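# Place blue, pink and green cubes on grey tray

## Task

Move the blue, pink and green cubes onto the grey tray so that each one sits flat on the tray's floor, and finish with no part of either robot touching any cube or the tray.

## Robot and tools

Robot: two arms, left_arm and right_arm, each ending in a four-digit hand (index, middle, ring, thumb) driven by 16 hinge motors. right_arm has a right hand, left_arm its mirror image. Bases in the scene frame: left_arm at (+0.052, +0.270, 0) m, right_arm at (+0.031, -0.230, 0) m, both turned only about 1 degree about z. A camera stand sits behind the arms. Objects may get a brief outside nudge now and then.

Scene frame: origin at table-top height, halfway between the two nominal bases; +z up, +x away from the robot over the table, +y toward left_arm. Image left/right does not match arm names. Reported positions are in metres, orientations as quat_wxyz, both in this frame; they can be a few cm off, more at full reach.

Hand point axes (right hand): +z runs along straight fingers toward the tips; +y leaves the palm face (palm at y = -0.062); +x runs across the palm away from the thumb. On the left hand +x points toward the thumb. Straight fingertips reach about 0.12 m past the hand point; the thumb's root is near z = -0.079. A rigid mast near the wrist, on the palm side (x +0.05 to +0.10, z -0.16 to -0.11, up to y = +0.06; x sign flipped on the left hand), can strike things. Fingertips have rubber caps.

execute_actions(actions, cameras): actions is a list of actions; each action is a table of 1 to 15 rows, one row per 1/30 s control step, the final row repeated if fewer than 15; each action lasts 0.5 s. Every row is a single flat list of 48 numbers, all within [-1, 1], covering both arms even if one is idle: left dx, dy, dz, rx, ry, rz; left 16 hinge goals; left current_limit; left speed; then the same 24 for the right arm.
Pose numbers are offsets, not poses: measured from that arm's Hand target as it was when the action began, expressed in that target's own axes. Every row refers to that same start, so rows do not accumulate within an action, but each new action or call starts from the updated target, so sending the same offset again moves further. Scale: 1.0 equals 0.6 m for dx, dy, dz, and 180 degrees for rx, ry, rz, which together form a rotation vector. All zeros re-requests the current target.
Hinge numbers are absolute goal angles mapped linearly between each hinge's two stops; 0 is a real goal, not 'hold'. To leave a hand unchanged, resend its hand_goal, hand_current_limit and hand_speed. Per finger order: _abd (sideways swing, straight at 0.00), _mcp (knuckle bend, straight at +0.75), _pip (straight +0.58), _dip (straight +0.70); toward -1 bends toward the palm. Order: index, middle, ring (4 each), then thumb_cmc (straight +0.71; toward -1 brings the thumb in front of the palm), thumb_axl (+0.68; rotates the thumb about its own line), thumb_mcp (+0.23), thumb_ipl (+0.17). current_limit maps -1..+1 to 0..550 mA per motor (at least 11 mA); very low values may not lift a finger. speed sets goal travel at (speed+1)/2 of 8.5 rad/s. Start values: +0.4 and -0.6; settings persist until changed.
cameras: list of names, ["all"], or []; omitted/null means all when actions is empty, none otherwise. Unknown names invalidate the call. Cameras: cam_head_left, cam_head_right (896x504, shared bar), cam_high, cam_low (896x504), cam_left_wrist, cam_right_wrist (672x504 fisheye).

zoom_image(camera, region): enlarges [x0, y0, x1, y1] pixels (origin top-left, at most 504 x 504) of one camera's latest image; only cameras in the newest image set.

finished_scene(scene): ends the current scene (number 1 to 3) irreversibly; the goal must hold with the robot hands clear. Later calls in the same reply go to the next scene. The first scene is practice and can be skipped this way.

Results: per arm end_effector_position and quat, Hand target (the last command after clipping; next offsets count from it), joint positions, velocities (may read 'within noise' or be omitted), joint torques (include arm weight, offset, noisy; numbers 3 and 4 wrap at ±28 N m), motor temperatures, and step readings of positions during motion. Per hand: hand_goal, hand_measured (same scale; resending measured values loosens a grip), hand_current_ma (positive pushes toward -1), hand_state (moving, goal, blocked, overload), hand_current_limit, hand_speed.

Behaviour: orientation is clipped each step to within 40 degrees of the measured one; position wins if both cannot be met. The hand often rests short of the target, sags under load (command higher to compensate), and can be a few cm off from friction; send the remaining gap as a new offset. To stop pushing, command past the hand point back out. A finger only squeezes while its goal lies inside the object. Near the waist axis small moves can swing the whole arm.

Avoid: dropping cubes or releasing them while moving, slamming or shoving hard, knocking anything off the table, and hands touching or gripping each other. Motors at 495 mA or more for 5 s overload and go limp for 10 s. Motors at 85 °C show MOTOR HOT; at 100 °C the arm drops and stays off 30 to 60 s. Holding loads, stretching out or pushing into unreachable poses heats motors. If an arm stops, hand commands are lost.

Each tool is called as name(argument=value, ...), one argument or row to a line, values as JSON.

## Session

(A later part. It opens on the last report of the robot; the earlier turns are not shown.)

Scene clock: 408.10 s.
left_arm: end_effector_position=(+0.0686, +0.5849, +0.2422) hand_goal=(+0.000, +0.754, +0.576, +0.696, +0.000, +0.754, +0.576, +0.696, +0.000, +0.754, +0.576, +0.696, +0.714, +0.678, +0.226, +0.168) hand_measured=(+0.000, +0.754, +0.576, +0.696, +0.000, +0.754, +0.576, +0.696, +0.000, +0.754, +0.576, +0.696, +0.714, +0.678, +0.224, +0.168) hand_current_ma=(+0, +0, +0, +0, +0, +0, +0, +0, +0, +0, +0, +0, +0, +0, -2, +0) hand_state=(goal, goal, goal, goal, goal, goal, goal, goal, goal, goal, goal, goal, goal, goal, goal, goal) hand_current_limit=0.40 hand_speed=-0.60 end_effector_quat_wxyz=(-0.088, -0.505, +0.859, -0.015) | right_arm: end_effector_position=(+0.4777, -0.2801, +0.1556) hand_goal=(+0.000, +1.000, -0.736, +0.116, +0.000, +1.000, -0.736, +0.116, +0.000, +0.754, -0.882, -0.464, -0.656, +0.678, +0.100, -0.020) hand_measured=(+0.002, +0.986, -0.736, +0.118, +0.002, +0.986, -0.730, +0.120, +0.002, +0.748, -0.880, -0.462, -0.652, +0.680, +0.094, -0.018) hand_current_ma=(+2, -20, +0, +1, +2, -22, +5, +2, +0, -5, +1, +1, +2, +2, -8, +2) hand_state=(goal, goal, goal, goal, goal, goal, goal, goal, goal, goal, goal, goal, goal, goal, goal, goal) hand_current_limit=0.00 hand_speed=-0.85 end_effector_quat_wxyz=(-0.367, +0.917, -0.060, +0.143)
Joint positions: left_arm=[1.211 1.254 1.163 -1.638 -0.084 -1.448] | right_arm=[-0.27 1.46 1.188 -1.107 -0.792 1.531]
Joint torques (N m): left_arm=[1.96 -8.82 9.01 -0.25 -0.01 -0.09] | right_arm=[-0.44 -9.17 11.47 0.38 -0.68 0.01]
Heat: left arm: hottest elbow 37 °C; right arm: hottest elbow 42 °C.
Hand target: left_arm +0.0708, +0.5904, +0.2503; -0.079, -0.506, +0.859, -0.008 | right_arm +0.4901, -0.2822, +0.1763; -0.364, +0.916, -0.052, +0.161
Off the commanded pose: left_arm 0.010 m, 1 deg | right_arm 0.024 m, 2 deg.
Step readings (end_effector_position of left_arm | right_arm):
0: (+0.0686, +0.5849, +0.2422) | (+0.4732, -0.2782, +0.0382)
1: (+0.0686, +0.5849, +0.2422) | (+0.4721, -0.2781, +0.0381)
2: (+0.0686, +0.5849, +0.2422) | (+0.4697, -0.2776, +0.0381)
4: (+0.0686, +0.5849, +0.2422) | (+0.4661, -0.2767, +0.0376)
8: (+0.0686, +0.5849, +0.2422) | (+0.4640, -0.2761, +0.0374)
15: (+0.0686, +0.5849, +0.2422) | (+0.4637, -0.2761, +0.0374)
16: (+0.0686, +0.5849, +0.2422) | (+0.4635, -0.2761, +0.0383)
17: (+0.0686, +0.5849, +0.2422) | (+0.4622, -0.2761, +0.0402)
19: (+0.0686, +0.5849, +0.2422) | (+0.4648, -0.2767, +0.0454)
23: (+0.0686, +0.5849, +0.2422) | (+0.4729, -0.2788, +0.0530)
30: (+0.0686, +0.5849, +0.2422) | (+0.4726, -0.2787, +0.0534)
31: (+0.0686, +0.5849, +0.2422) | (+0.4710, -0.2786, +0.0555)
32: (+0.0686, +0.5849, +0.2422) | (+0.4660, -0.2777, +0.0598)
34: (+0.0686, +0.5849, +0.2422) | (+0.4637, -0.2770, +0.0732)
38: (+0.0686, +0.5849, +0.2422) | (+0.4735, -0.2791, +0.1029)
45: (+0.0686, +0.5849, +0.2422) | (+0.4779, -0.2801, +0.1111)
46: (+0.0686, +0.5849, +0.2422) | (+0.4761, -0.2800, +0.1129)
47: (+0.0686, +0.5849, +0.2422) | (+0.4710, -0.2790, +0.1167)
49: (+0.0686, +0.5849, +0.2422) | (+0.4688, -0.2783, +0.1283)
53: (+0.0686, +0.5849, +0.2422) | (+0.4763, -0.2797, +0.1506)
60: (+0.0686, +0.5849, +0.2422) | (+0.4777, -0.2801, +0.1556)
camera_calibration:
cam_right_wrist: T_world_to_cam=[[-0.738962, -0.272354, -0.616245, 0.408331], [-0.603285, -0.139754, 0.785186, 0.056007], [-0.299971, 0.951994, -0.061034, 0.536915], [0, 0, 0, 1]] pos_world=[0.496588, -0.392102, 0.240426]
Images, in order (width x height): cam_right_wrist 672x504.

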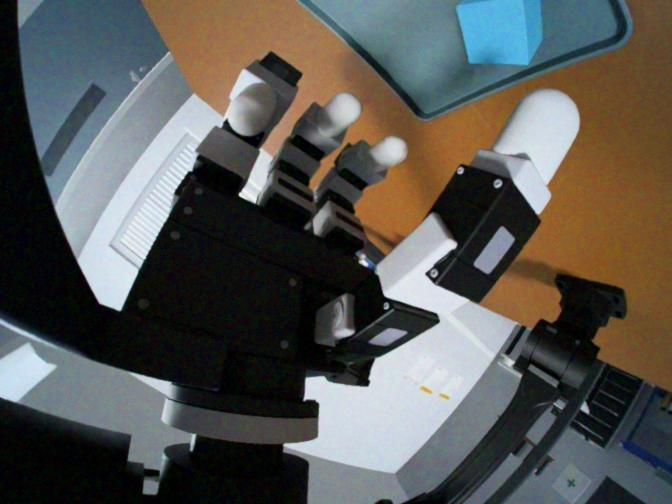

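execute_actions(
  actions=[
    [[0,0,0,0,0,0,0,0.754,0.576,0.696,0,0.754,0.576,0.696,0,0.754,0.576,0.696,0.714,0.678,0.226,0.168,0.4,-0.6,0.0134,0.069,-0.0543,-0.01065,0.02808,0.02808,0,1.0,-0.737,0.116,0,1.0,-0.737,0.116,0,0.753,-0.883,-0.464,-0.657,0.678,0.1,-0.02,0.0,-0.85]],
    [[0,0,0,0,0,0,0,0.754,0.576,0.696,0,0.754,0.576,0.696,0,0.754,0.576,0.696,0.714,0.678,0.226,0.168,0.4,-0.6,0.0134,0.069,-0.0543,-0.01065,0.02808,0.02808,0,1.0,-0.737,0.116,0,1.0,-0.737,0.116,0,0.753,-0.883,-0.464,-0.657,0.678,0.1,-0.02,0.0,-0.85]],
    [[0,0,0,0,0,0,0,0.754,0.576,0.696,0,0.754,0.576,0.696,0,0.754,0.576,0.696,0.714,0.678,0.226,0.168,0.4,-0.6,0.0134,0.069,-0.0543,-0.01065,0.02808,0.02808,0,1.0,-0.737,0.116,0,1.0,-0.737,0.116,0,0.753,-0.883,-0.464,-0.657,0.678,0.1,-0.02,0.0,-0.85]],
    [[0,0,0,0,0,0,0,0.754,0.576,0.696,0,0.754,0.576,0.696,0,0.754,0.576,0.696,0.714,0.678,0.226,0.168,0.4,-0.6,0.0134,0.069,-0.0543,-0.01065,0.02808,0.02808,0,1.0,-0.737,0.116,0,1.0,-0.737,0.116,0,0.753,-0.883,-0.464,-0.657,0.678,0.1,-0.02,0.0,-0.85]],
    [[0,0,0,0,0,0,0,0.754,0.576,0.696,0,0.754,0.576,0.696,0,0.754,0.576,0.696,0.714,0.678,0.226,0.168,0.4,-0.6,0.0134,0.069,-0.0543,-0.01065,0.02808,0.02808,0,1.0,-0.737,0.116,0,1.0,-0.737,0.116,0,0.753,-0.883,-0.464,-0.657,0.678,0.1,-0.02,0.0,-0.85]],
  ],
  cameras=["cam_right_wrist","cam_high"],
)

zoom_image(
  camera="cam_right_wrist",
  region=[300, 0, 672, 200],
)

Scene clock: 424.27 s.
left_arm: end_effector_position=(+0.0686, +0.5849, +0.2422) hand_goal=(+0.000, +0.754, +0.576, +0.696, +0.000, +0.754, +0.576, +0.696, +0.000, +0.754, +0.576, +0.696, +0.714, +0.678, +0.226, +0.168) hand_measured=(+0.000, +0.754, +0.576, +0.696, +0.000, +0.754, +0.576, +0.696, +0.000, +0.754, +0.576, +0.696, +0.714, +0.678, +0.224, +0.168) hand_current_ma=(+0, +0, +0, +0, +0, +0, +0, +0, +0, +0, +0, +0, +0, +0, -2, +0) hand_state=(goal, goal, goal, goal, goal, goal, goal, goal, goal, goal, goal, goal, goal, goal, goal, goal) hand_current_limit=0.40 hand_speed=-0.60 end_effector_quat_wxyz=(-0.088, -0.505, +0.859, -0.015) | right_arm: end_effector_position=(+0.3984, -0.5249, +0.1477) hand_goal=(+0.000, +1.000, -0.736, +0.116, +0.000, +1.000, -0.736, +0.116, +0.000, +0.754, -0.882, -0.464, -0.656, +0.678, +0.100, -0.020) hand_measured=(+0.002, +0.990, -0.736, +0.118, +0.002, +0.990, -0.732, +0.120, +0.002, +0.750, -0.880, -0.462, -0.652, +0.680, +0.096, -0.018) hand_current_ma=(+2, -11, +0, +1, +2, -12, +3, +2, +0, -2, +1, +1, +2, +2, -6, +1) hand_state=(goal, goal, goal, goal, goal, goal, goal, goal, goal, goal, goal, goal, goal, goal, goal, goal) hand_current_limit=0.00 hand_speed=-0.85 end_effector_quat_wxyz=(-0.297, +0.852, -0.348, +0.256)
Joint positions: left_arm=[1.211 1.254 1.163 -1.638 -0.084 -1.448] | right_arm=[-0.821 1.484 1.188 -0.979 -0.762 1.662]
Joint torques (N m): left_arm=[1.79 -9 8.98 -0.27 0 -0.09] | right_arm=[0.91 -9.82 10.8 1.61 -0.64 0.06]
Heat: left arm: hottest elbow 37 °C; right arm: hottest elbow 44 °C.
Hand target: left_arm +0.0708, +0.5904, +0.2503; -0.079, -0.506, +0.859, -0.008 | right_arm +0.4124, -0.5316, +0.1566; -0.294, +0.852, -0.340, +0.268
Off the commanded pose: left_arm 0.010 m, 1 deg | right_arm 0.018 m, 2 deg.
Step readings (end_effector_position of left_arm | right_arm):
0: (+0.0686, +0.5849, +0.2422) | (+0.4777, -0.2801, +0.1556)
1: (+0.0686, +0.5849, +0.2422) | (+0.4773, -0.2830, +0.1556)
2: (+0.0686, +0.5849, +0.2422) | (+0.4766, -0.2878, +0.1557)
4: (+0.0686, +0.5849, +0.2422) | (+0.4741, -0.3058, +0.1556)
8: (+0.0686, +0.5849, +0.2422) | (+0.4686, -0.3333, +0.1554)
15: (+0.0686, +0.5849, +0.2422) | (+0.4683, -0.3337, +0.1554)
16: (+0.0686, +0.5849, +0.2422) | (+0.4682, -0.3357, +0.1555)
17: (+0.0686, +0.5849, +0.2422) | (+0.4683, -0.3409, +0.1556)
19: (+0.0686, +0.5849, +0.2422) | (+0.4662, -0.3577, +0.1559)
23: (+0.0686, +0.5849, +0.2422) | (+0.4594, -0.3829, +0.1550)
30: (+0.0686, +0.5849, +0.2422) | (+0.4590, -0.3834, +0.1540)
31: (+0.0686, +0.5849, +0.2422) | (+0.4588, -0.3854, +0.1541)
32: (+0.0686, +0.5849, +0.2422) | (+0.4583, -0.3905, +0.1542)
34: (+0.0686, +0.5849, +0.2422) | (+0.4544, -0.4073, +0.1542)
38: (+0.0686, +0.5849, +0.2422) | (+0.4447, -0.4320, +0.1520)
45: (+0.0686, +0.5849, +0.2422) | (+0.4443, -0.4325, +0.1502)
46: (+0.0686, +0.5849, +0.2422) | (+0.4438, -0.4346, +0.1503)
47: (+0.0686, +0.5849, +0.2422) | (+0.4428, -0.4394, +0.1506)
49: (+0.0686, +0.5849, +0.2422) | (+0.4371, -0.4557, +0.1510)
53: (+0.0686, +0.5849, +0.2422) | (+0.4246, -0.4794, +0.1498)
60: (+0.0686, +0.5849, +0.2422) | (+0.4240, -0.4798, +0.1486)
61: (+0.0686, +0.5849, +0.2422) | (+0.4233, -0.4819, +0.1487)
62: (+0.0686, +0.5849, +0.2422) | (+0.4218, -0.4867, +0.1489)
64: (+0.0686, +0.5849, +0.2422) | (+0.4144, -0.5020, +0.1493)
68: (+0.0686, +0.5849, +0.2422) | (+0.3992, -0.5246, +0.1486)
75: (+0.0686, +0.5849, +0.2422) | (+0.3984, -0.5250, +0.1478)
camera_calibration:
cam_right_wrist: T_world_to_cam=[[-0.751714, 0.22177, -0.621083, 0.543266], [-0.567065, 0.26345, 0.780404, 0.178097], [0.336695, 0.938835, -0.072281, 0.486866], [0, 0, 0, 1]] pos_world=[0.345448, -0.624487, 0.233617]
Images, in order (width x height): cam_high 896x504, cam_right_wrist 672x504.

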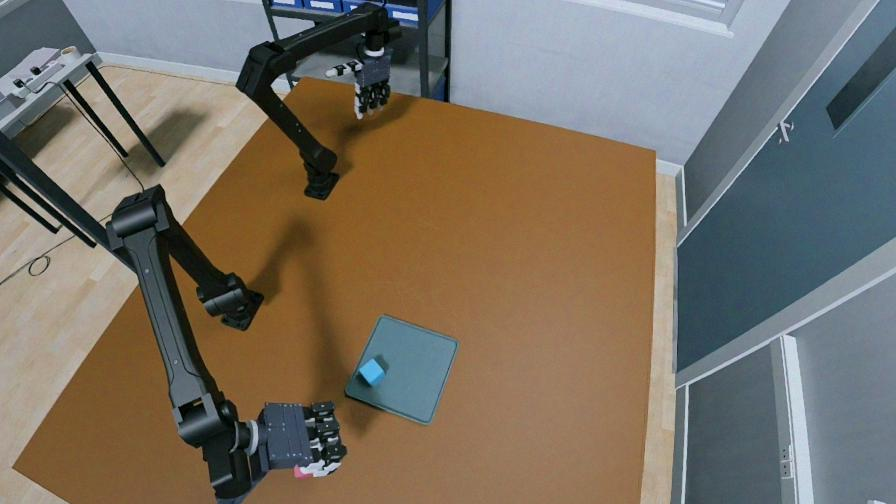

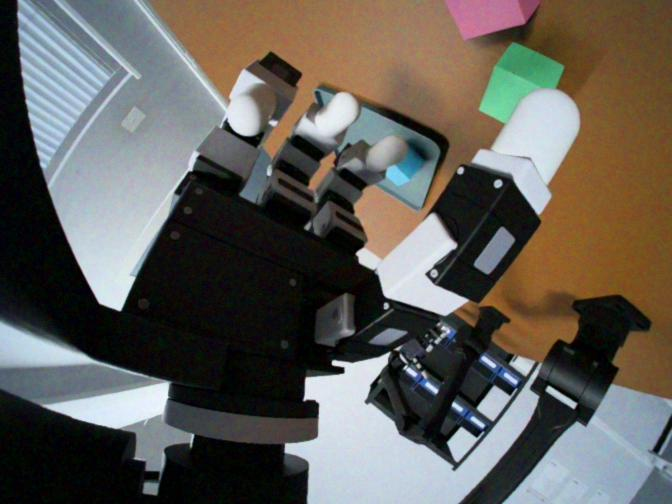

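Scaled by 1.355 from the camera's 672x504 image, which has a finer 960x720 frame.

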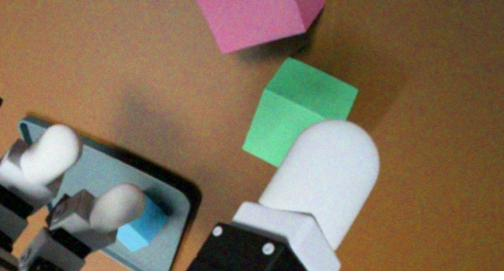

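execute_actions(
  actions=[
    [[0,0,0,0,0,0,0,0.754,0.576,0.696,0,0.754,0.576,0.696,0,0.754,0.576,0.696,0.714,0.678,0.226,0.168,0.4,-0.6,0.0072,0.044,0.0237,-0.0058,0.0152,0.0152,0,1.0,-0.737,0.116,0,1.0,-0.737,0.116,0,0.753,-0.883,-0.464,-0.657,0.678,0.1,-0.02,0.0,-0.85]],
  ],
  cameras=["cam_right_wrist"],
)

zoom_image(
  camera="cam_right_wrist",
  region=[300, 0, 672, 200],
)

Scene clock: 441.60 s.
left_arm: end_effector_position=(+0.0686, +0.5849, +0.2422) hand_goal=(+0.000, +0.754, +0.576, +0.696, +0.000, +0.754, +0.576, +0.696, +0.000, +0.754, +0.576, +0.696, +0.714, +0.678, +0.226, +0.168) hand_measured=(+0.000, +0.754, +0.576, +0.696, +0.000, +0.754, +0.576, +0.696, +0.000, +0.754, +0.576, +0.696, +0.714, +0.678, +0.224, +0.168) hand_current_ma=(+0, +0, +0, +0, +0, +0, +0, +0, +0, +0, +0, +0, +0, +0, -2, +0) hand_state=(goal, goal, goal, goal, goal, goal, goal, goal, goal, goal, goal, goal, goal, goal, goal, goal) hand_current_limit=0.40 hand_speed=-0.60 end_effector_quat_wxyz=(-0.088, -0.505, +0.859, -0.015) | right_arm: end_effector_position=(+0.4118, -0.5406, +0.1294) hand_goal=(+0.000, +1.000, -0.736, +0.116, +0.000, +1.000, -0.736, +0.116, +0.000, +0.754, -0.882, -0.464, -0.656, +0.678, +0.100, -0.020) hand_measured=(+0.002, +0.990, -0.736, +0.118, +0.002, +0.990, -0.732, +0.120, +0.002, +0.750, -0.880, -0.462, -0.652, +0.680, +0.096, -0.018) hand_current_ma=(+2, -11, +0, +1, +2, -12, +3, +2, +0, -2, +1, +1, +3, +2, -5, +1) hand_state=(goal, goal, goal, goal, goal, goal, goal, goal, goal, goal, goal, goal, goal, goal, goal, goal) hand_current_limit=0.00 hand_speed=-0.85 end_effector_quat_wxyz=(-0.287, +0.842, -0.366, +0.272)
Joint positions: left_arm=[1.211 1.254 1.163 -1.638 -0.084 -1.448] | right_arm=[-0.821 1.525 1.177 -0.86 -0.746 1.732]
Joint torques (N m): left_arm=[1.79 -8.82 8.96 -0.25 0 -0.09] | right_arm=[-1.32 -10.81 8.25 1.76 -0.55 0.05]
Heat: left arm: hottest elbow 37 °C; right arm: hottest elbow 45 °C.
Hand target: left_arm +0.0708, +0.5904, +0.2503; -0.079, -0.506, +0.859, -0.008 | right_arm +0.4134, -0.5460, +0.1299; -0.284, +0.840, -0.369, +0.279
Off the commanded pose: left_arm 0.010 m, 1 deg | right_arm 0.006 m, 1 deg.
Step readings (end_effector_position of left_arm | right_arm):
0: (+0.0686, +0.5849, +0.2422) | (+0.3984, -0.5249, +0.1477)
1: (+0.0686, +0.5849, +0.2422) | (+0.3995, -0.5263, +0.1469)
2: (+0.0686, +0.5849, +0.2422) | (+0.4038, -0.5317, +0.1458)
4: (+0.0686, +0.5849, +0.2422) | (+0.4102, -0.5393, +0.1420)
8: (+0.0686, +0.5849, +0.2422) | (+0.4130, -0.5424, +0.1320)
15: (+0.0686, +0.5849, +0.2422) | (+0.4119, -0.5408, +0.1294)
camera_calibration:
cam_right_wrist: T_world_to_cam=[[-0.730209, 0.252905, -0.634692, 0.555274], [-0.562998, 0.303565, 0.768688, 0.225709], [0.387075, 0.918634, -0.0792811, 0.464991], [0, 0, 0, 1]] pos_world=[0.352554, -0.636105, 0.215793]
Images, in order (width x height): cam_right_wrist 672x504.

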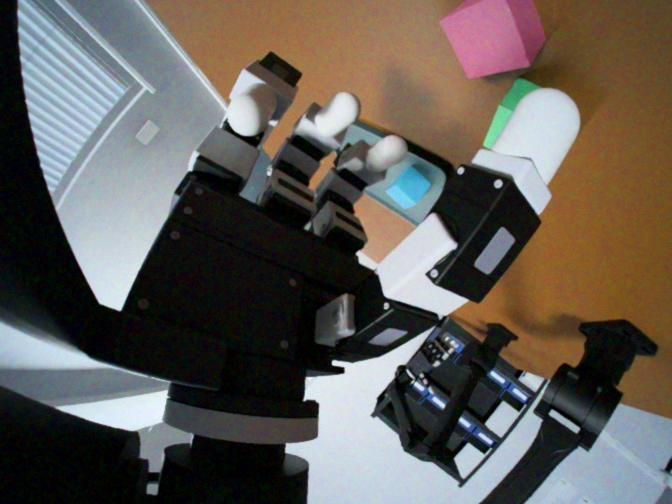

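Scaled by 1.355 from the camera's 672x504 image, which has a finer 960x720 frame.

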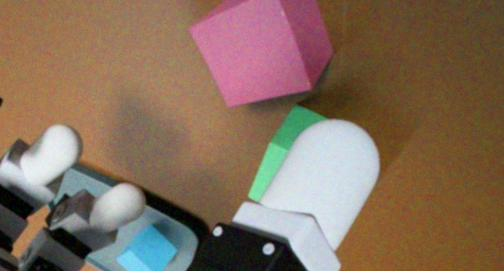

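execute_actions(
  actions=[
    [[0,0,0,0,0,0,0,0.754,0.576,0.696,0,0.754,0.576,0.696,0,0.754,0.576,0.696,0.714,0.678,0.226,0.168,0.4,-0.6,-0.0103,0.0386,0.0428,0,0,0,0,1.0,-0.737,0.116,0,1.0,-0.737,0.116,0,0.753,-0.883,-0.464,-0.657,0.678,0.1,-0.02,0.0,-0.85]],
    [[0,0,0,0,0,0,0,0.754,0.576,0.696,0,0.754,0.576,0.696,0,0.754,0.576,0.696,0.714,0.678,0.226,0.168,0.4,-0.6,-0.013,0.0342,0.0342,0,0,0,0,1.0,-0.737,0.116,0,1.0,-0.737,0.116,0,0.753,-0.883,-0.464,-0.657,0.678,0.1,-0.02,0.0,-0.85]],
    [[0,0,0,0,0,0,0,0.754,0.576,0.696,0,0.754,0.576,0.696,0,0.754,0.576,0.696,0.714,0.678,0.226,0.168,0.4,-0.6,-0.0095,0.025,0.025,0,0,0,0,1.0,-0.737,0.116,0,1.0,-0.737,0.116,0,0.753,-0.883,-0.464,-0.657,0.678,0.1,-0.02,0.0,-0.85]],
  ],
  cameras=["cam_right_wrist","cam_low"],
)

zoom_image(
  camera="cam_right_wrist",
  region=[250, 0, 622, 200],
)

zoom_image(
  camera="cam_low",
  region=[110, 270, 270, 400],
)

Scene clock: 463.53 s.
left_arm: end_effector_position=(+0.0686, +0.5849, +0.2422) hand_goal=(+0.000, +0.754, +0.576, +0.696, +0.000, +0.754, +0.576, +0.696, +0.000, +0.754, +0.576, +0.696, +0.714, +0.678, +0.226, +0.168) hand_measured=(+0.000, +0.754, +0.576, +0.696, +0.000, +0.754, +0.576, +0.696, +0.000, +0.754, +0.576, +0.696, +0.714, +0.678, +0.224, +0.168) hand_current_ma=(+0, +0, +0, +0, +0, +0, +0, +0, +0, +0, +0, +0, +0, +0, -2, +0) hand_state=(goal, goal, goal, goal, goal, goal, goal, goal, goal, goal, goal, goal, goal, goal, goal, goal) hand_current_limit=0.40 hand_speed=-0.60 end_effector_quat_wxyz=(-0.088, -0.505, +0.859, -0.015) | right_arm: end_effector_position=(+0.4139, -0.5429, +0.0431) hand_goal=(+0.000, +1.000, -0.736, +0.116, +0.000, +1.000, -0.736, +0.116, +0.000, +0.754, -0.882, -0.464, -0.656, +0.678, +0.100, -0.020) hand_measured=(+0.002, +0.990, -0.736, +0.118, +0.002, +0.990, -0.732, +0.120, +0.002, +0.750, -0.880, -0.462, -0.652, +0.680, +0.096, -0.018) hand_current_ma=(+2, -11, +0, +1, +2, -12, +3, +2, +0, -2, +1, +1, +3, +2, -5, +1) hand_state=(goal, goal, goal, goal, goal, goal, goal, goal, goal, goal, goal, goal, goal, goal, goal, goal) hand_current_limit=0.00 hand_speed=-0.85 end_effector_quat_wxyz=(-0.287, +0.841, -0.368, +0.273)
Joint positions: left_arm=[1.211 1.254 1.163 -1.638 -0.084 -1.448] | right_arm=[-0.821 1.636 1.057 -0.627 -0.744 1.737]
Joint torques (N m): left_arm=[1.85 -8.82 8.99 -0.25 0 -0.08] | right_arm=[-0.79 -10.46 7.46 1.72 -0.52 0.09]
Heat: left arm: hottest elbow 37 °C; right arm: hottest elbow 44 °C.
Hand target: left_arm +0.0708, +0.5904, +0.2503; -0.079, -0.506, +0.859, -0.008 | right_arm +0.4165, -0.5472, +0.0429; -0.284, +0.840, -0.369, +0.279
Off the commanded pose: left_arm 0.010 m, 1 deg | right_arm 0.005 m, 1 deg.
Step readings (end_effector_position of left_arm | right_arm):
0: (+0.0686, +0.5849, +0.2422) | (+0.4118, -0.5406, +0.1294)
1: (+0.0686, +0.5849, +0.2422) | (+0.4126, -0.5412, +0.1272)
2: (+0.0686, +0.5849, +0.2422) | (+0.4151, -0.5438, +0.1248)
4: (+0.0686, +0.5849, +0.2422) | (+0.4157, -0.5446, +0.1138)
8: (+0.0686, +0.5849, +0.2422) | (+0.4126, -0.5418, +0.0941)
15: (+0.0686, +0.5849, +0.2422) | (+0.4127, -0.5419, +0.0904)
16: (+0.0686, +0.5849, +0.2422) | (+0.4135, -0.5424, +0.0889)
17: (+0.0686, +0.5849, +0.2422) | (+0.4156, -0.5446, +0.0873)
19: (+0.0686, +0.5849, +0.2422) | (+0.4161, -0.5452, +0.0795)
23: (+0.0686, +0.5849, +0.2422) | (+0.4133, -0.5424, +0.0658)
30: (+0.0686, +0.5849, +0.2422) | (+0.4134, -0.5425, +0.0634)
31: (+0.0686, +0.5849, +0.2422) | (+0.4140, -0.5429, +0.0624)
32: (+0.0686, +0.5849, +0.2422) | (+0.4156, -0.5446, +0.0612)
34: (+0.0686, +0.5849, +0.2422) | (+0.4164, -0.5455, +0.0558)
38: (+0.0686, +0.5849, +0.2422) | (+0.4142, -0.5432, +0.0454)
45: (+0.0686, +0.5849, +0.2422) | (+0.4139, -0.5429, +0.0431)
camera_calibration:
cam_right_wrist: T_world_to_cam=[[-0.729055, 0.25582, -0.63485, 0.503745], [-0.562007, 0.305672, 0.768578, 0.29465], [0.390673, 0.917126, -0.0790796, 0.457153], [0, 0, 0, 1]] pos_world=[0.354256, -0.638201, 0.129493]
Images, in order (width x height): cam_low 896x504, cam_right_wrist 672x504.

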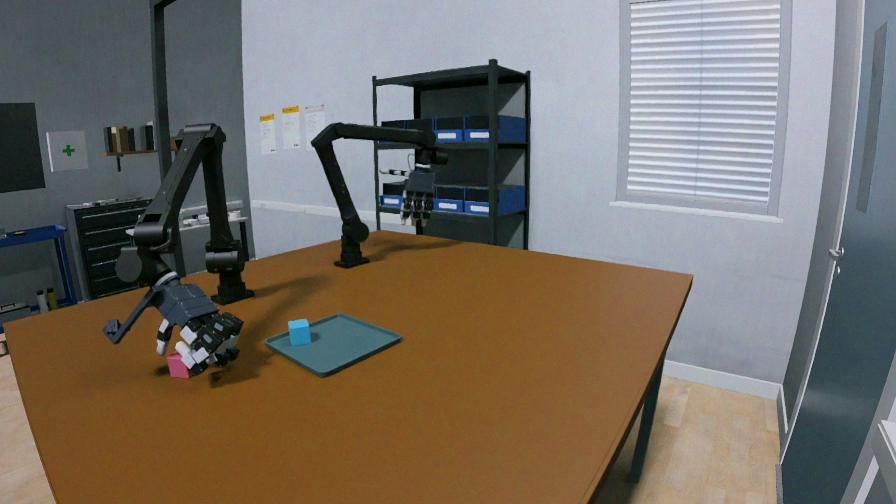

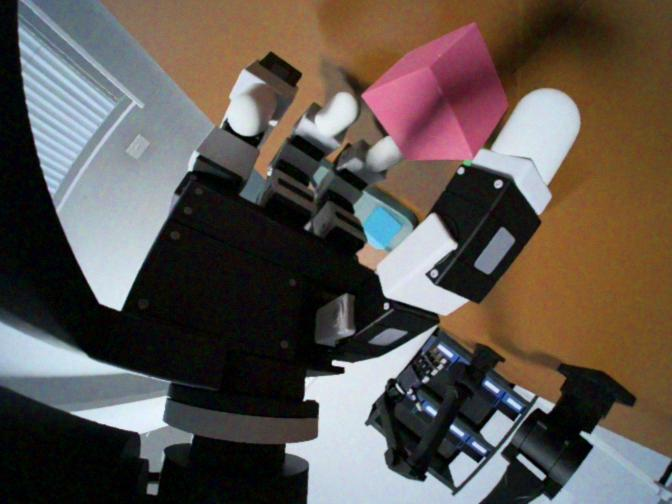

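Scaled by 1.355 from the camera's 672x504 image, which has a finer 960x720 frame.

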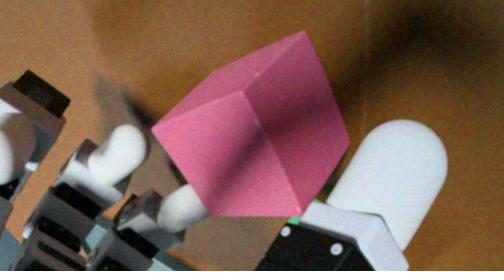

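Scaled by 3.150 from the camera's 896x504 image, which has a finer 1280x720 frame.

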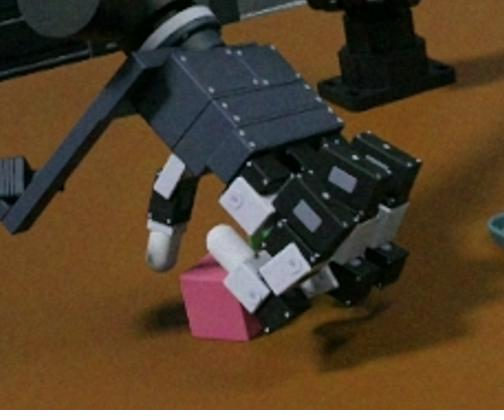

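execute_actions(
  actions=[
    [[0,0,0,0,0,0,0,0.754,0.576,0.696,0,0.754,0.576,0.696,0,0.754,0.576,0.696,0.714,0.678,0.226,0.168,0.4,-0.6,-0.0071,0.0159,0.0217,0,0,0,0,1.0,-0.737,0.116,0,1.0,-0.737,0.116,0,0.753,-0.883,-0.464,-0.657,0.678,0.1,-0.02,0.0,-0.85]],
    [[0,0,0,0,0,0,0,0.754,0.576,0.696,0,0.754,0.576,0.696,0,0.754,0.576,0.696,0.714,0.678,0.226,0.168,0.4,-0.6,0,0,0,0,0,0,0,0.822,-0.737,0.116,0,0.822,-0.737,0.116,0,0.753,-0.883,-0.464,-0.657,0.678,-0.06,0.005,0.0,-0.85]],
    [[0,0,0,0,0,0,0,0.754,0.576,0.696,0,0.754,0.576,0.696,0,0.754,0.576,0.696,0.714,0.678,0.226,0.168,0.4,-0.6,0,0,0,0,0,0,0,0.7,-0.737,0.116,0,0.7,-0.737,0.116,0,0.753,-0.883,-0.464,-0.657,0.678,-0.2,0.005,0.0,-0.85]],
    [[0,0,0,0,0,0,0,0.754,0.576,0.696,0,0.754,0.576,0.696,0,0.754,0.576,0.696,0.714,0.678,0.226,0.168,0.4,-0.6,0,0,0,0,0,0,0,0.7,-0.737,0.116,0,0.7,-0.737,0.116,0,0.753,-0.883,-0.464,-0.657,0.678,-0.2,0.005,0.0,-0.85]],
  ],
  cameras=["cam_right_wrist"],
)

zoom_image(
  camera="cam_right_wrist",
  region=[250, 0, 622, 200],
)

Scene clock: 479.57 s.
left_arm: end_effector_position=(+0.0686, +0.5849, +0.2422) hand_goal=(+0.000, +0.754, +0.576, +0.696, +0.000, +0.754, +0.576, +0.696, +0.000, +0.754, +0.576, +0.696, +0.714, +0.678, +0.226, +0.168) hand_measured=(+0.000, +0.754, +0.576, +0.696, +0.000, +0.754, +0.576, +0.696, +0.000, +0.754, +0.576, +0.696, +0.714, +0.678, +0.224, +0.168) hand_current_ma=(+0, +0, +0, +0, +0, +0, +0, +0, +0, +0, +0, +0, +0, +0, -2, +0) hand_state=(goal, goal, goal, goal, goal, goal, goal, goal, goal, goal, goal, goal, goal, goal, goal, goal) hand_current_limit=0.40 hand_speed=-0.60 end_effector_quat_wxyz=(-0.088, -0.505, +0.859, -0.015) | right_arm: end_effector_position=(+0.4172, -0.5415, +0.0292) hand_goal=(+0.000, +0.700, -0.736, +0.116, +0.000, +0.700, -0.736, +0.116, +0.000, +0.754, -0.882, -0.464, -0.656, +0.678, -0.200, +0.006) hand_measured=(+0.000, +0.794, -0.734, +0.118, +0.002, +0.750, -0.716, +0.120, +0.002, +0.750, -0.880, -0.462, -0.642, +0.682, -0.114, +0.020) hand_current_ma=(+0, +275, +1, +1, +2, +121, +31, +4, +0, -2, +1, +1, +21, +6, +275, +27) hand_state=(goal, blocked, goal, goal, goal, blocked, blocked, goal, goal, goal, goal, goal, goal, goal, blocked, goal) hand_current_limit=0.00 hand_speed=-0.85 end_effector_quat_wxyz=(-0.294, +0.835, -0.373, +0.277)
Joint positions: left_arm=[1.211 1.254 1.163 -1.638 -0.084 -1.448] | right_arm=[-0.821 1.66 1.04 -0.571 -0.759 1.76]
Joint torques (N m): left_arm=[1.96 -8.7 8.99 -0.31 0 -0.08] | right_arm=[0.32 -10.34 7.17 1.4 0.1 -0.05]
Heat: left arm: hottest elbow 37 °C; right arm: hottest elbow 42 °C.
Hand target: left_arm +0.0708, +0.5904, +0.2503; -0.079, -0.506, +0.859, -0.008 | right_arm +0.4183, -0.5458, +0.0262; -0.284, +0.840, -0.369, +0.278
Off the commanded pose: left_arm 0.010 m, 1 deg | right_arm 0.005 m, 1 deg.
Step readings (end_effector_position of left_arm | right_arm):
0: (+0.0686, +0.5849, +0.2422) | (+0.4139, -0.5429, +0.0431)
1: (+0.0686, +0.5849, +0.2422) | (+0.4144, -0.5434, +0.0424)
2: (+0.0686, +0.5849, +0.2422) | (+0.4157, -0.5448, +0.0414)
4: (+0.0686, +0.5849, +0.2422) | (+0.4168, -0.5460, +0.0373)
8: (+0.0686, +0.5849, +0.2422) | (+0.4152, -0.5445, +0.0295)
15: (+0.0686, +0.5849, +0.2422) | (+0.4148, -0.5441, +0.0278)
16: (+0.0686, +0.5849, +0.2422) | (+0.4148, -0.5441, +0.0278)
17: (+0.0686, +0.5849, +0.2422) | (+0.4148, -0.5440, +0.0278)
19: (+0.0686, +0.5849, +0.2422) | (+0.4148, -0.5440, +0.0278)
23: (+0.0686, +0.5849, +0.2422) | (+0.4150, -0.5438, +0.0279)
30: (+0.0686, +0.5849, +0.2422) | (+0.4159, -0.5428, +0.0284)
31: (+0.0686, +0.5849, +0.2422) | (+0.4159, -0.5428, +0.0284)
32: (+0.0686, +0.5849, +0.2422) | (+0.4159, -0.5427, +0.0284)
34: (+0.0686, +0.5849, +0.2422) | (+0.4162, -0.5424, +0.0286)
38: (+0.0686, +0.5849, +0.2422) | (+0.4170, -0.5416, +0.0289)
45: (+0.0686, +0.5849, +0.2422) | (+0.4172, -0.5416, +0.0292)
46: (+0.0686, +0.5849, +0.2422) | (+0.4172, -0.5415, +0.0292)
47: (+0.0686, +0.5849, +0.2422) | (+0.4172, -0.5415, +0.0292)
49: (+0.0686, +0.5849, +0.2422) | (+0.4172, -0.5415, +0.0292)
53: (+0.0686, +0.5849, +0.2422) | (+0.4172, -0.5415, +0.0292)
60: (+0.0686, +0.5849, +0.2422) | (+0.4172, -0.5415, +0.0292)
camera_calibration:
cam_right_wrist: T_world_to_cam=[[-0.717898, 0.273008, -0.640382, 0.501736], [-0.569019, 0.299822, 0.765718, 0.306618], [0.401048, 0.914097, -0.0598946, 0.446894], [0, 0, 0, 1]] pos_world=[0.355441, -0.637413, 0.113287]
Images, in order (width x height): cam_right_wrist 672x504.

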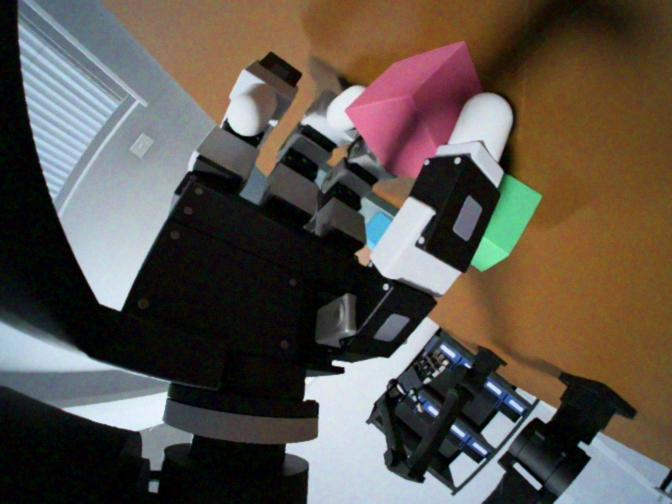

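Scaled by 1.355 from the camera's 672x504 image, which has a finer 960x720 frame.

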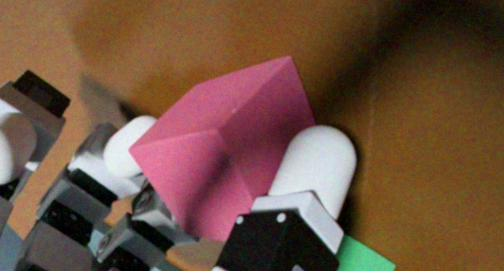

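execute_actions(
  actions=[],
  cameras=["cam_low","cam_right_wrist","cam_head_right"],
)

zoom_image(
  camera="cam_low",
  region=[130, 300, 250, 400],
)

zoom_image(
  camera="cam_right_wrist",
  region=[310, 20, 550, 200],
)

Scene clock: 516.67 s.
left_arm: end_effector_position=(+0.0686, +0.5849, +0.2422) hand_goal=(+0.000, +0.754, +0.576, +0.696, +0.000, +0.754, +0.576, +0.696, +0.000, +0.754, +0.576, +0.696, +0.714, +0.678, +0.226, +0.168) hand_measured=(+0.000, +0.754, +0.576, +0.696, +0.000, +0.754, +0.576, +0.696, +0.000, +0.754, +0.576, +0.696, +0.714, +0.678, +0.224, +0.168) hand_current_ma=(+0, +0, +0, +0, +0, +0, +0, +0, +0, +0, +0, +0, +0, +0, -2, +0) hand_state=(goal, goal, goal, goal, goal, goal, goal, goal, goal, goal, goal, goal, goal, goal, goal, goal) hand_current_limit=0.40 hand_speed=-0.60 end_effector_quat_wxyz=(-0.088, -0.505, +0.859, -0.015) | right_arm: end_effector_position=(+0.4172, -0.5415, +0.0292) hand_goal=(+0.000, +0.700, -0.736, +0.116, +0.000, +0.700, -0.736, +0.116, +0.000, +0.754, -0.882, -0.464, -0.656, +0.678, -0.200, +0.006) hand_measured=(+0.000, +0.794, -0.734, +0.118, +0.002, +0.750, -0.716, +0.120, +0.002, +0.750, -0.880, -0.462, -0.642, +0.682, -0.114, +0.020) hand_current_ma=(+0, +275, +1, +1, +2, +121, +31, +4, +0, -2, +1, +1, +21, +6, +275, +27) hand_state=(goal, blocked, goal, goal, goal, blocked, blocked, goal, goal, goal, goal, goal, goal, goal, blocked, goal) hand_current_limit=0.00 hand_speed=-0.85 end_effector_quat_wxyz=(-0.294, +0.835, -0.373, +0.277)
Joint positions: left_arm=[1.211 1.254 1.163 -1.638 -0.084 -1.448] | right_arm=[-0.821 1.66 1.04 -0.571 -0.759 1.76]
Joint velocities: within noise
Joint torques (N m): left_arm=[1.96 -8.88 8.95 -0.25 0.02 -0.08] | right_arm=[0.15 -10.17 7.06 1.37 0.11 -0.09]
Motor temperatures (°C): left_arm=[27 31 38 26 26 25] | right_arm=[24 26 40 23 26 25]
Heat: left arm: hottest elbow 38 °C; right arm: hottest elbow 40 °C.
Hand target: left_arm +0.0708, +0.5904, +0.2503; -0.079, -0.506, +0.859, -0.008 | right_arm +0.4183, -0.5458, +0.0262; -0.284, +0.840, -0.369, +0.278
Off the commanded pose: left_arm 0.010 m, 1 deg | right_arm 0.005 m, 1 deg.
camera_calibration:
cam_right_wrist: T_world_to_cam=[[-0.717898, 0.273008, -0.640382, 0.501736], [-0.569019, 0.299822, 0.765718, 0.306618], [0.401048, 0.914097, -0.0598946, 0.446894], [0, 0, 0, 1]] pos_world=[0.355441, -0.637413, 0.113287]
Images, in order (width x height): cam_head_right 896x504, cam_low 896x504, cam_right_wrist 672x504.

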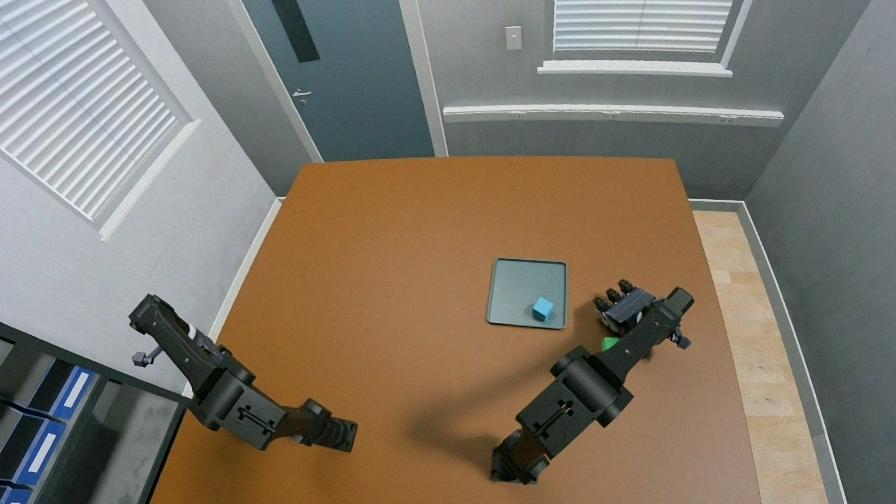

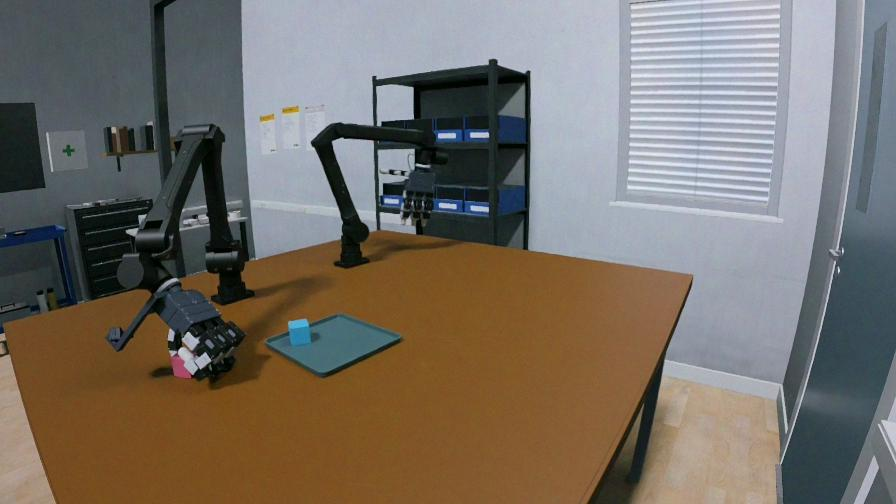

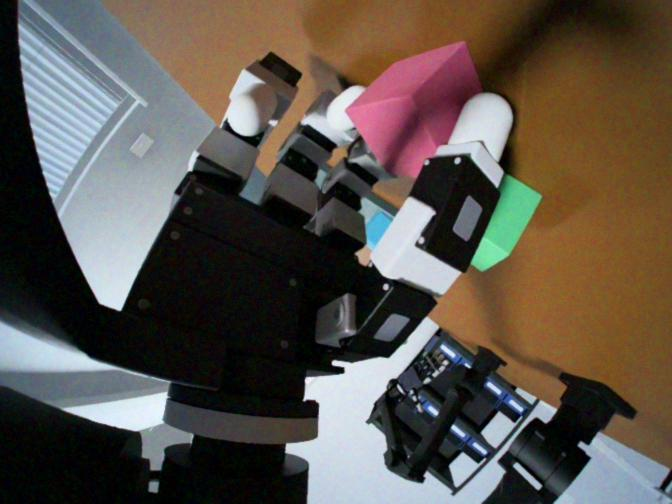

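Scaled by 4.200 from the camera's 896x504 image, which has a finer 1280x720 frame.

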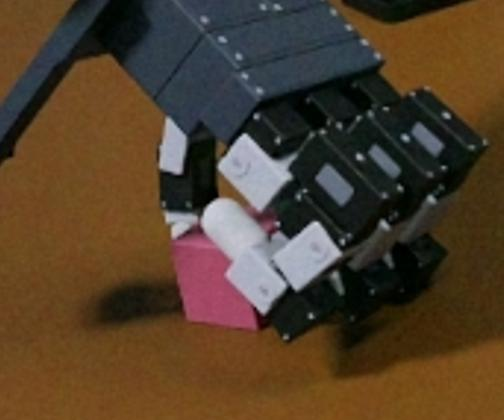

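Scaled by 2.100 from the camera's 672x504 image, which has a finer 960x720 frame.

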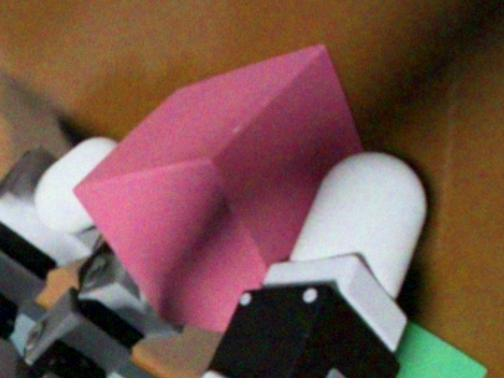

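execute_actions(
  actions=[
    [[0,0,0,0,0,0,0,0.754,0.576,0.696,0,0.754,0.576,0.696,0,0.754,0.576,0.696,0.714,0.678,0.226,0.168,0.4,-0.6,0.0401,-0.032,-0.021,0,0,0,0,0.7,-0.737,0.116,0,0.7,-0.737,0.116,0,0.753,-0.883,-0.464,-0.657,0.678,-0.21,0.005,0.0,-0.85]],
    [[0,0,0,0,0,0,0,0.754,0.576,0.696,0,0.754,0.576,0.696,0,0.754,0.576,0.696,0.714,0.678,0.226,0.168,0.4,-0.6,0.0173,-0.0455,-0.0455,0,0,0,0,0.7,-0.737,0.116,0,0.7,-0.737,0.116,0,0.753,-0.883,-0.464,-0.657,0.678,-0.21,0.005,0.0,-0.85]],
    [[0,0,0,0,0,0,0,0.754,0.576,0.696,0,0.754,0.576,0.696,0,0.754,0.576,0.696,0.714,0.678,0.226,0.168,0.4,-0.6,0.0173,-0.0455,-0.0455,0,0,0,0,0.7,-0.737,0.116,0,0.7,-0.737,0.116,0,0.753,-0.883,-0.464,-0.657,0.678,-0.21,0.005,0.0,-0.85]],
  ],
  cameras=["cam_right_wrist","cam_low"],
)

zoom_image(
  camera="cam_right_wrist",
  region=[310, 20, 550, 200],
)

zoom_image(
  camera="cam_low",
  region=[130, 270, 260, 380],
)

Scene clock: 544.83 s.
left_arm: end_effector_position=(+0.0686, +0.5849, +0.2422) hand_goal=(+0.000, +0.754, +0.576, +0.696, +0.000, +0.754, +0.576, +0.696, +0.000, +0.754, +0.576, +0.696, +0.714, +0.678, +0.226, +0.168) hand_measured=(+0.000, +0.754, +0.576, +0.696, +0.000, +0.754, +0.576, +0.696, +0.000, +0.754, +0.576, +0.696, +0.714, +0.678, +0.224, +0.168) hand_current_ma=(+0, +0, +0, +0, +0, +0, +0, +0, +0, +0, +0, +0, +0, +0, -2, +0) hand_state=(goal, goal, goal, goal, goal, goal, goal, goal, goal, goal, goal, goal, goal, goal, goal, goal) hand_current_limit=0.40 hand_speed=-0.60 end_effector_quat_wxyz=(-0.088, -0.505, +0.859, -0.015) | right_arm: end_effector_position=(+0.4183, -0.5477, +0.1087) hand_goal=(+0.000, +0.700, -0.736, +0.116, +0.000, +0.700, -0.736, +0.116, +0.000, +0.754, -0.882, -0.464, -0.656, +0.678, -0.210, +0.006) hand_measured=(+0.000, +0.758, -0.716, +0.118, +0.002, +0.744, -0.714, +0.122, +0.002, +0.750, -0.880, -0.462, -0.644, +0.680, -0.116, +0.030) hand_current_ma=(+0, +154, +33, +2, +2, +100, +33, +6, +0, -3, +1, +1, +16, +1, +275, +63) hand_state=(goal, blocked, blocked, goal, goal, blocked, blocked, goal, goal, goal, goal, goal, goal, goal, blocked, blocked) hand_current_limit=0.00 hand_speed=-0.85 end_effector_quat_wxyz=(-0.292, +0.838, -0.384, +0.257)
Joint positions: left_arm=[1.211 1.254 1.163 -1.638 -0.084 -1.448] | right_arm=[-0.82 1.588 1.198 -0.843 -0.738 1.76]
Joint torques (N m): left_arm=[1.67 -8.94 8.99 -0.29 0.02 -0.09] | right_arm=[-0.03 -11.22 11.63 0.59 -0.64 -0.03]
Heat: left arm: hottest elbow 38 °C; right arm: hottest elbow 40 °C.
Hand target: left_arm +0.0708, +0.5904, +0.2503; -0.079, -0.506, +0.859, -0.008 | right_arm +0.4327, -0.5572, +0.1343; -0.284, +0.840, -0.369, +0.279
Off the commanded pose: left_arm 0.010 m, 1 deg | right_arm 0.031 m, 3 deg.
Step readings (end_effector_position of left_arm | right_arm):
0: (+0.0686, +0.5849, +0.2422) | (+0.4172, -0.5415, +0.0292)
1: (+0.0686, +0.5849, +0.2422) | (+0.4174, -0.5418, +0.0308)
2: (+0.0686, +0.5849, +0.2422) | (+0.4165, -0.5421, +0.0325)
4: (+0.0686, +0.5849, +0.2422) | (+0.4158, -0.5442, +0.0357)
8: (+0.0686, +0.5849, +0.2422) | (+0.4168, -0.5453, +0.0384)
15: (+0.0686, +0.5849, +0.2422) | (+0.4160, -0.5446, +0.0382)
16: (+0.0686, +0.5849, +0.2422) | (+0.4151, -0.5439, +0.0395)
17: (+0.0686, +0.5849, +0.2422) | (+0.4124, -0.5415, +0.0412)
19: (+0.0686, +0.5849, +0.2422) | (+0.4107, -0.5398, +0.0479)
23: (+0.0686, +0.5849, +0.2422) | (+0.4141, -0.5433, +0.0614)
30: (+0.0686, +0.5849, +0.2422) | (+0.4160, -0.5452, +0.0661)
31: (+0.0686, +0.5849, +0.2422) | (+0.4151, -0.5446, +0.0681)
32: (+0.0686, +0.5849, +0.2422) | (+0.4124, -0.5420, +0.0704)
34: (+0.0686, +0.5849, +0.2422) | (+0.4106, -0.5401, +0.0797)
38: (+0.0686, +0.5849, +0.2422) | (+0.4152, -0.5447, +0.1004)
45: (+0.0686, +0.5849, +0.2422) | (+0.4184, -0.5478, +0.1087)
camera_calibration:
cam_right_wrist: T_world_to_cam=[[-0.74328, 0.287847, -0.603887, 0.569911], [-0.533002, 0.290714, 0.794603, 0.225049], [0.404282, 0.912486, -0.0626586, 0.454977], [0, 0, 0, 1]] pos_world=[0.359616, -0.644632, 0.193845]
Images, in order (width x height): cam_low 896x504, cam_right_wrist 672x504.

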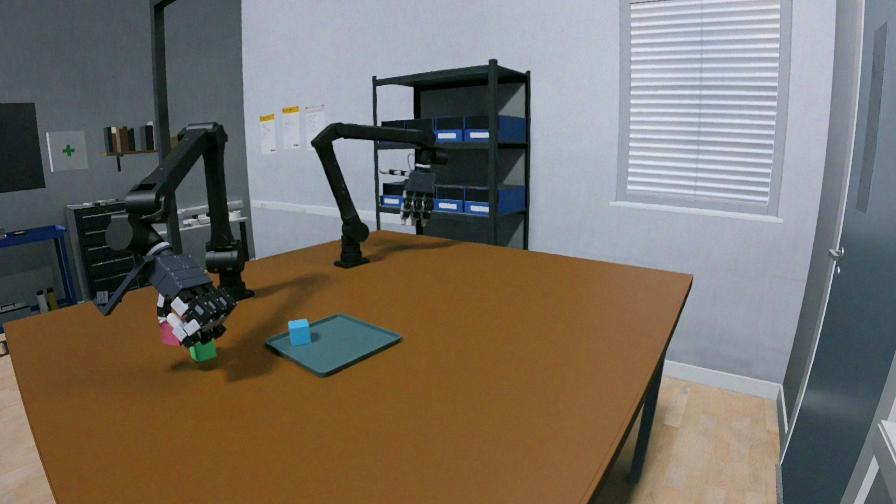

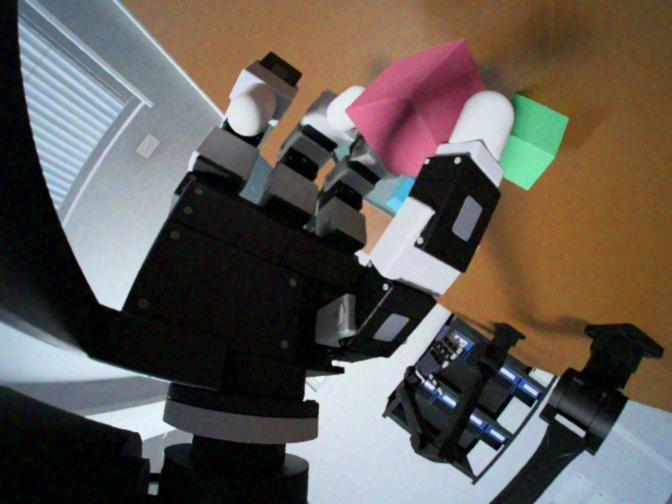

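Scaled by 2.100 from the camera's 672x504 image, which has a finer 960x720 frame.

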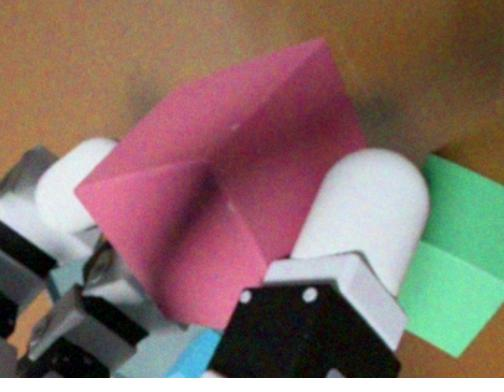

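Scaled by 3.877 from the camera's 896x504 image, which has a finer 1280x720 frame.

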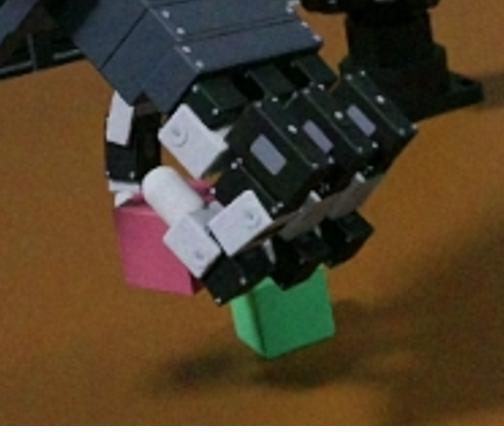

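execute_actions(
  actions=[
    [[0,0,0,0,0,0,0,0.754,0.576,0.696,0,0.754,0.576,0.696,0,0.754,0.576,0.696,0.714,0.678,0.226,0.168,0.4,-0.6,-0.0308,-0.0657,0.0443,0.00881,-0.02324,-0.02324,0,0.7,-0.737,0.116,0,0.7,-0.737,0.116,0,0.753,-0.883,-0.464,-0.657,0.678,-0.21,0.005,0.0,-0.85]],
    [[0,0,0,0,0,0,0,0.754,0.576,0.696,0,0.754,0.576,0.696,0,0.754,0.576,0.696,0.714,0.678,0.226,0.168,0.4,-0.6,-0.0308,-0.0657,0.0443,0.00881,-0.02324,-0.02324,0,0.7,-0.737,0.116,0,0.7,-0.737,0.116,0,0.753,-0.883,-0.464,-0.657,0.678,-0.21,0.005,0.0,-0.85]],
    [[0,0,0,0,0,0,0,0.754,0.576,0.696,0,0.754,0.576,0.696,0,0.754,0.576,0.696,0.714,0.678,0.226,0.168,0.4,-0.6,-0.0308,-0.0657,0.0443,0.00881,-0.02324,-0.02324,0,0.7,-0.737,0.116,0,0.7,-0.737,0.116,0,0.753,-0.883,-0.464,-0.657,0.678,-0.21,0.005,0.0,-0.85]],
    [[0,0,0,0,0,0,0,0.754,0.576,0.696,0,0.754,0.576,0.696,0,0.754,0.576,0.696,0.714,0.678,0.226,0.168,0.4,-0.6,-0.0308,-0.0657,0.0443,0.00881,-0.02324,-0.02324,0,0.7,-0.737,0.116,0,0.7,-0.737,0.116,0,0.753,-0.883,-0.464,-0.657,0.678,-0.21,0.005,0.0,-0.85]],
    [[0,0,0,0,0,0,0,0.754,0.576,0.696,0,0.754,0.576,0.696,0,0.754,0.576,0.696,0.714,0.678,0.226,0.168,0.4,-0.6,-0.0308,-0.0657,0.0443,0.00881,-0.02324,-0.02324,0,0.7,-0.737,0.116,0,0.7,-0.737,0.116,0,0.753,-0.883,-0.464,-0.657,0.678,-0.21,0.005,0.0,-0.85]],
    [[0,0,0,0,0,0,0,0.754,0.576,0.696,0,0.754,0.576,0.696,0,0.754,0.576,0.696,0.714,0.678,0.226,0.168,0.4,-0.6,-0.0308,-0.0657,0.0443,0.00881,-0.02324,-0.02324,0,0.7,-0.737,0.116,0,0.7,-0.737,0.116,0,0.753,-0.883,-0.464,-0.657,0.678,-0.21,0.005,0.0,-0.85]],
    [[0,0,0,0,0,0,0,0.754,0.576,0.696,0,0.754,0.576,0.696,0,0.754,0.576,0.696,0.714,0.678,0.226,0.168,0.4,-0.6,-0.0308,-0.0657,0.0443,0.00881,-0.02324,-0.02324,0,0.7,-0.737,0.116,0,0.7,-0.737,0.116,0,0.753,-0.883,-0.464,-0.657,0.678,-0.21,0.005,0.0,-0.85]],
    [[0,0,0,0,0,0,0,0.754,0.576,0.696,0,0.754,0.576,0.696,0,0.754,0.576,0.696,0.714,0.678,0.226,0.168,0.4,-0.6,-0.0308,-0.0657,0.0443,0.00881,-0.02324,-0.02324,0,0.7,-0.737,0.116,0,0.7,-0.737,0.116,0,0.753,-0.883,-0.464,-0.657,0.678,-0.21,0.005,0.0,-0.85]],
  ],
  cameras=["cam_right_wrist","cam_low"],
)

zoom_image(
  camera="cam_right_wrist",
  region=[310, 0, 650, 200],
)

Scene clock: 573.13 s.
left_arm: end_effector_position=(+0.0686, +0.5849, +0.2422) hand_goal=(+0.000, +0.754, +0.576, +0.696, +0.000, +0.754, +0.576, +0.696, +0.000, +0.754, +0.576, +0.696, +0.714, +0.678, +0.226, +0.168) hand_measured=(+0.000, +0.754, +0.576, +0.696, +0.000, +0.754, +0.576, +0.696, +0.000, +0.754, +0.576, +0.696, +0.714, +0.678, +0.224, +0.168) hand_current_ma=(+0, +0, +0, +0, +0, +0, +0, +0, +0, +0, +0, +0, +0, +0, -2, +0) hand_state=(goal, goal, goal, goal, goal, goal, goal, goal, goal, goal, goal, goal, goal, goal, goal, goal) hand_current_limit=0.40 hand_speed=-0.60 end_effector_quat_wxyz=(-0.088, -0.505, +0.859, -0.015) | right_arm: end_effector_position=(+0.4925, -0.1633, +0.1528) hand_goal=(+0.000, +0.700, -0.736, +0.116, +0.000, +0.700, -0.736, +0.116, +0.000, +0.754, -0.882, -0.464, -0.656, +0.678, -0.210, +0.006) hand_measured=(+0.000, +0.756, -0.714, +0.120, +0.002, +0.740, -0.714, +0.122, +0.002, +0.750, -0.880, -0.462, -0.644, +0.680, -0.116, +0.032) hand_current_ma=(+0, +143, +36, +3, +2, +92, +36, +6, +0, -4, +1, +1, +16, +1, +275, +68) hand_state=(goal, blocked, blocked, goal, goal, blocked, blocked, goal, goal, goal, goal, goal, goal, goal, blocked, blocked) hand_current_limit=0.00 hand_speed=-0.85 end_effector_quat_wxyz=(-0.375, +0.919, +0.010, +0.122)
Joint positions: left_arm=[1.211 1.254 1.163 -1.638 -0.084 -1.448] | right_arm=[-0.004 1.46 1.173 -0.966 -0.76 1.691]
Joint torques (N m): left_arm=[1.79 -9.11 9.01 -0.25 0 -0.08] | right_arm=[-0.79 -11.46 8.59 0.59 -0.54 -0.03]
Heat: left arm: hottest elbow 38 °C; right arm: hottest elbow 42 °C.
Hand target: left_arm +0.0708, +0.5904, +0.2503; -0.079, -0.506, +0.859, -0.008 | right_arm +0.4932, -0.1672, +0.1663; -0.374, +0.917, +0.012, +0.136
Off the commanded pose: left_arm 0.010 m, 1 deg | right_arm 0.014 m, 2 deg.
Step readings (end_effector_position of left_arm | right_arm):
0: (+0.0686, +0.5849, +0.2422) | (+0.4183, -0.5477, +0.1087)
1: (+0.0686, +0.5849, +0.2422) | (+0.4198, -0.5453, +0.1086)
2: (+0.0686, +0.5849, +0.2422) | (+0.4215, -0.5420, +0.1085)
4: (+0.0686, +0.5849, +0.2422) | (+0.4312, -0.5268, +0.1085)
8: (+0.0686, +0.5849, +0.2422) | (+0.4481, -0.5006, +0.1087)
15: (+0.0686, +0.5849, +0.2422) | (+0.4493, -0.4983, +0.1085)
16: (+0.0686, +0.5849, +0.2422) | (+0.4500, -0.4965, +0.1088)
17: (+0.0686, +0.5849, +0.2422) | (+0.4510, -0.4938, +0.1091)
19: (+0.0686, +0.5849, +0.2422) | (+0.4575, -0.4806, +0.1112)
23: (+0.0686, +0.5849, +0.2422) | (+0.4691, -0.4583, +0.1151)
30: (+0.0686, +0.5849, +0.2422) | (+0.4703, -0.4558, +0.1155)
31: (+0.0686, +0.5849, +0.2422) | (+0.4708, -0.4541, +0.1157)
32: (+0.0686, +0.5849, +0.2422) | (+0.4716, -0.4510, +0.1160)
34: (+0.0686, +0.5849, +0.2422) | (+0.4772, -0.4366, +0.1182)
38: (+0.0686, +0.5849, +0.2422) | (+0.4869, -0.4121, +0.1220)
45: (+0.0686, +0.5849, +0.2422) | (+0.4878, -0.4096, +0.1224)
46: (+0.0686, +0.5849, +0.2422) | (+0.4881, -0.4079, +0.1227)
47: (+0.0686, +0.5849, +0.2422) | (+0.4886, -0.4045, +0.1229)
49: (+0.0686, +0.5849, +0.2422) | (+0.4927, -0.3897, +0.1251)
53: (+0.0686, +0.5849, +0.2422) | (+0.4999, -0.3646, +0.1292)
60: (+0.0686, +0.5849, +0.2422) | (+0.5004, -0.3621, +0.1298)
61: (+0.0686, +0.5849, +0.2422) | (+0.5007, -0.3602, +0.1301)
62: (+0.0686, +0.5849, +0.2422) | (+0.5008, -0.3570, +0.1305)
64: (+0.0686, +0.5849, +0.2422) | (+0.5034, -0.3415, +0.1326)
68: (+0.0686, +0.5849, +0.2422) | (+0.5081, -0.3156, +0.1369)
75: (+0.0686, +0.5849, +0.2422) | (+0.5084, -0.3131, +0.1377)
76: (+0.0686, +0.5849, +0.2422) | (+0.5083, -0.3114, +0.1378)
77: (+0.0686, +0.5849, +0.2422) | (+0.5079, -0.3079, +0.1379)
79: (+0.0686, +0.5849, +0.2422) | (+0.5079, -0.2918, +0.1394)
83: (+0.0686, +0.5849, +0.2422) | (+0.5099, -0.2654, +0.1434)
90: (+0.0686, +0.5849, +0.2422) | (+0.5100, -0.2631, +0.1442)
91: (+0.0686, +0.5849, +0.2422) | (+0.5095, -0.2611, +0.1441)
92: (+0.0686, +0.5849, +0.2422) | (+0.5084, -0.2577, +0.1439)
94: (+0.0686, +0.5849, +0.2422) | (+0.5057, -0.2414, +0.1446)
98: (+0.0686, +0.5849, +0.2422) | (+0.5039, -0.2149, +0.1477)
105: (+0.0686, +0.5849, +0.2422) | (+0.5038, -0.2127, +0.1483)
106: (+0.0686, +0.5849, +0.2422) | (+0.5033, -0.2109, +0.1484)
107: (+0.0686, +0.5849, +0.2422) | (+0.5019, -0.2075, +0.1482)
109: (+0.0686, +0.5849, +0.2422) | (+0.4973, -0.1912, +0.1489)
113: (+0.0686, +0.5849, +0.2422) | (+0.4928, -0.1651, +0.1521)
120: (+0.0686, +0.5849, +0.2422) | (+0.4925, -0.1633, +0.1528)
camera_calibration:
cam_right_wrist: T_world_to_cam=[[-0.682064, -0.379979, -0.624824, 0.405022], [-0.587104, -0.224883, 0.777648, 0.0628416], [-0.436003, 0.897242, -0.0697024, 0.489394], [0, 0, 0, 1]] pos_world=[0.526523, -0.271073, 0.238311]
Images, in order (width x height): cam_low 896x504, cam_right_wrist 672x504.

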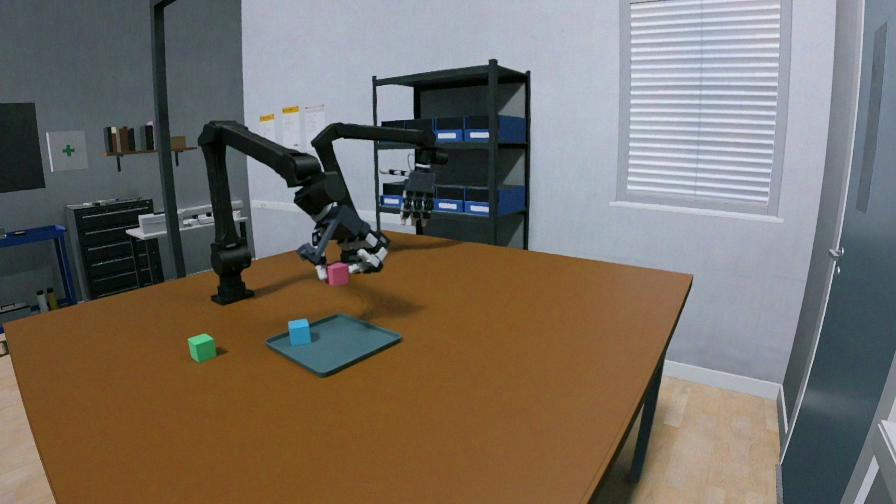

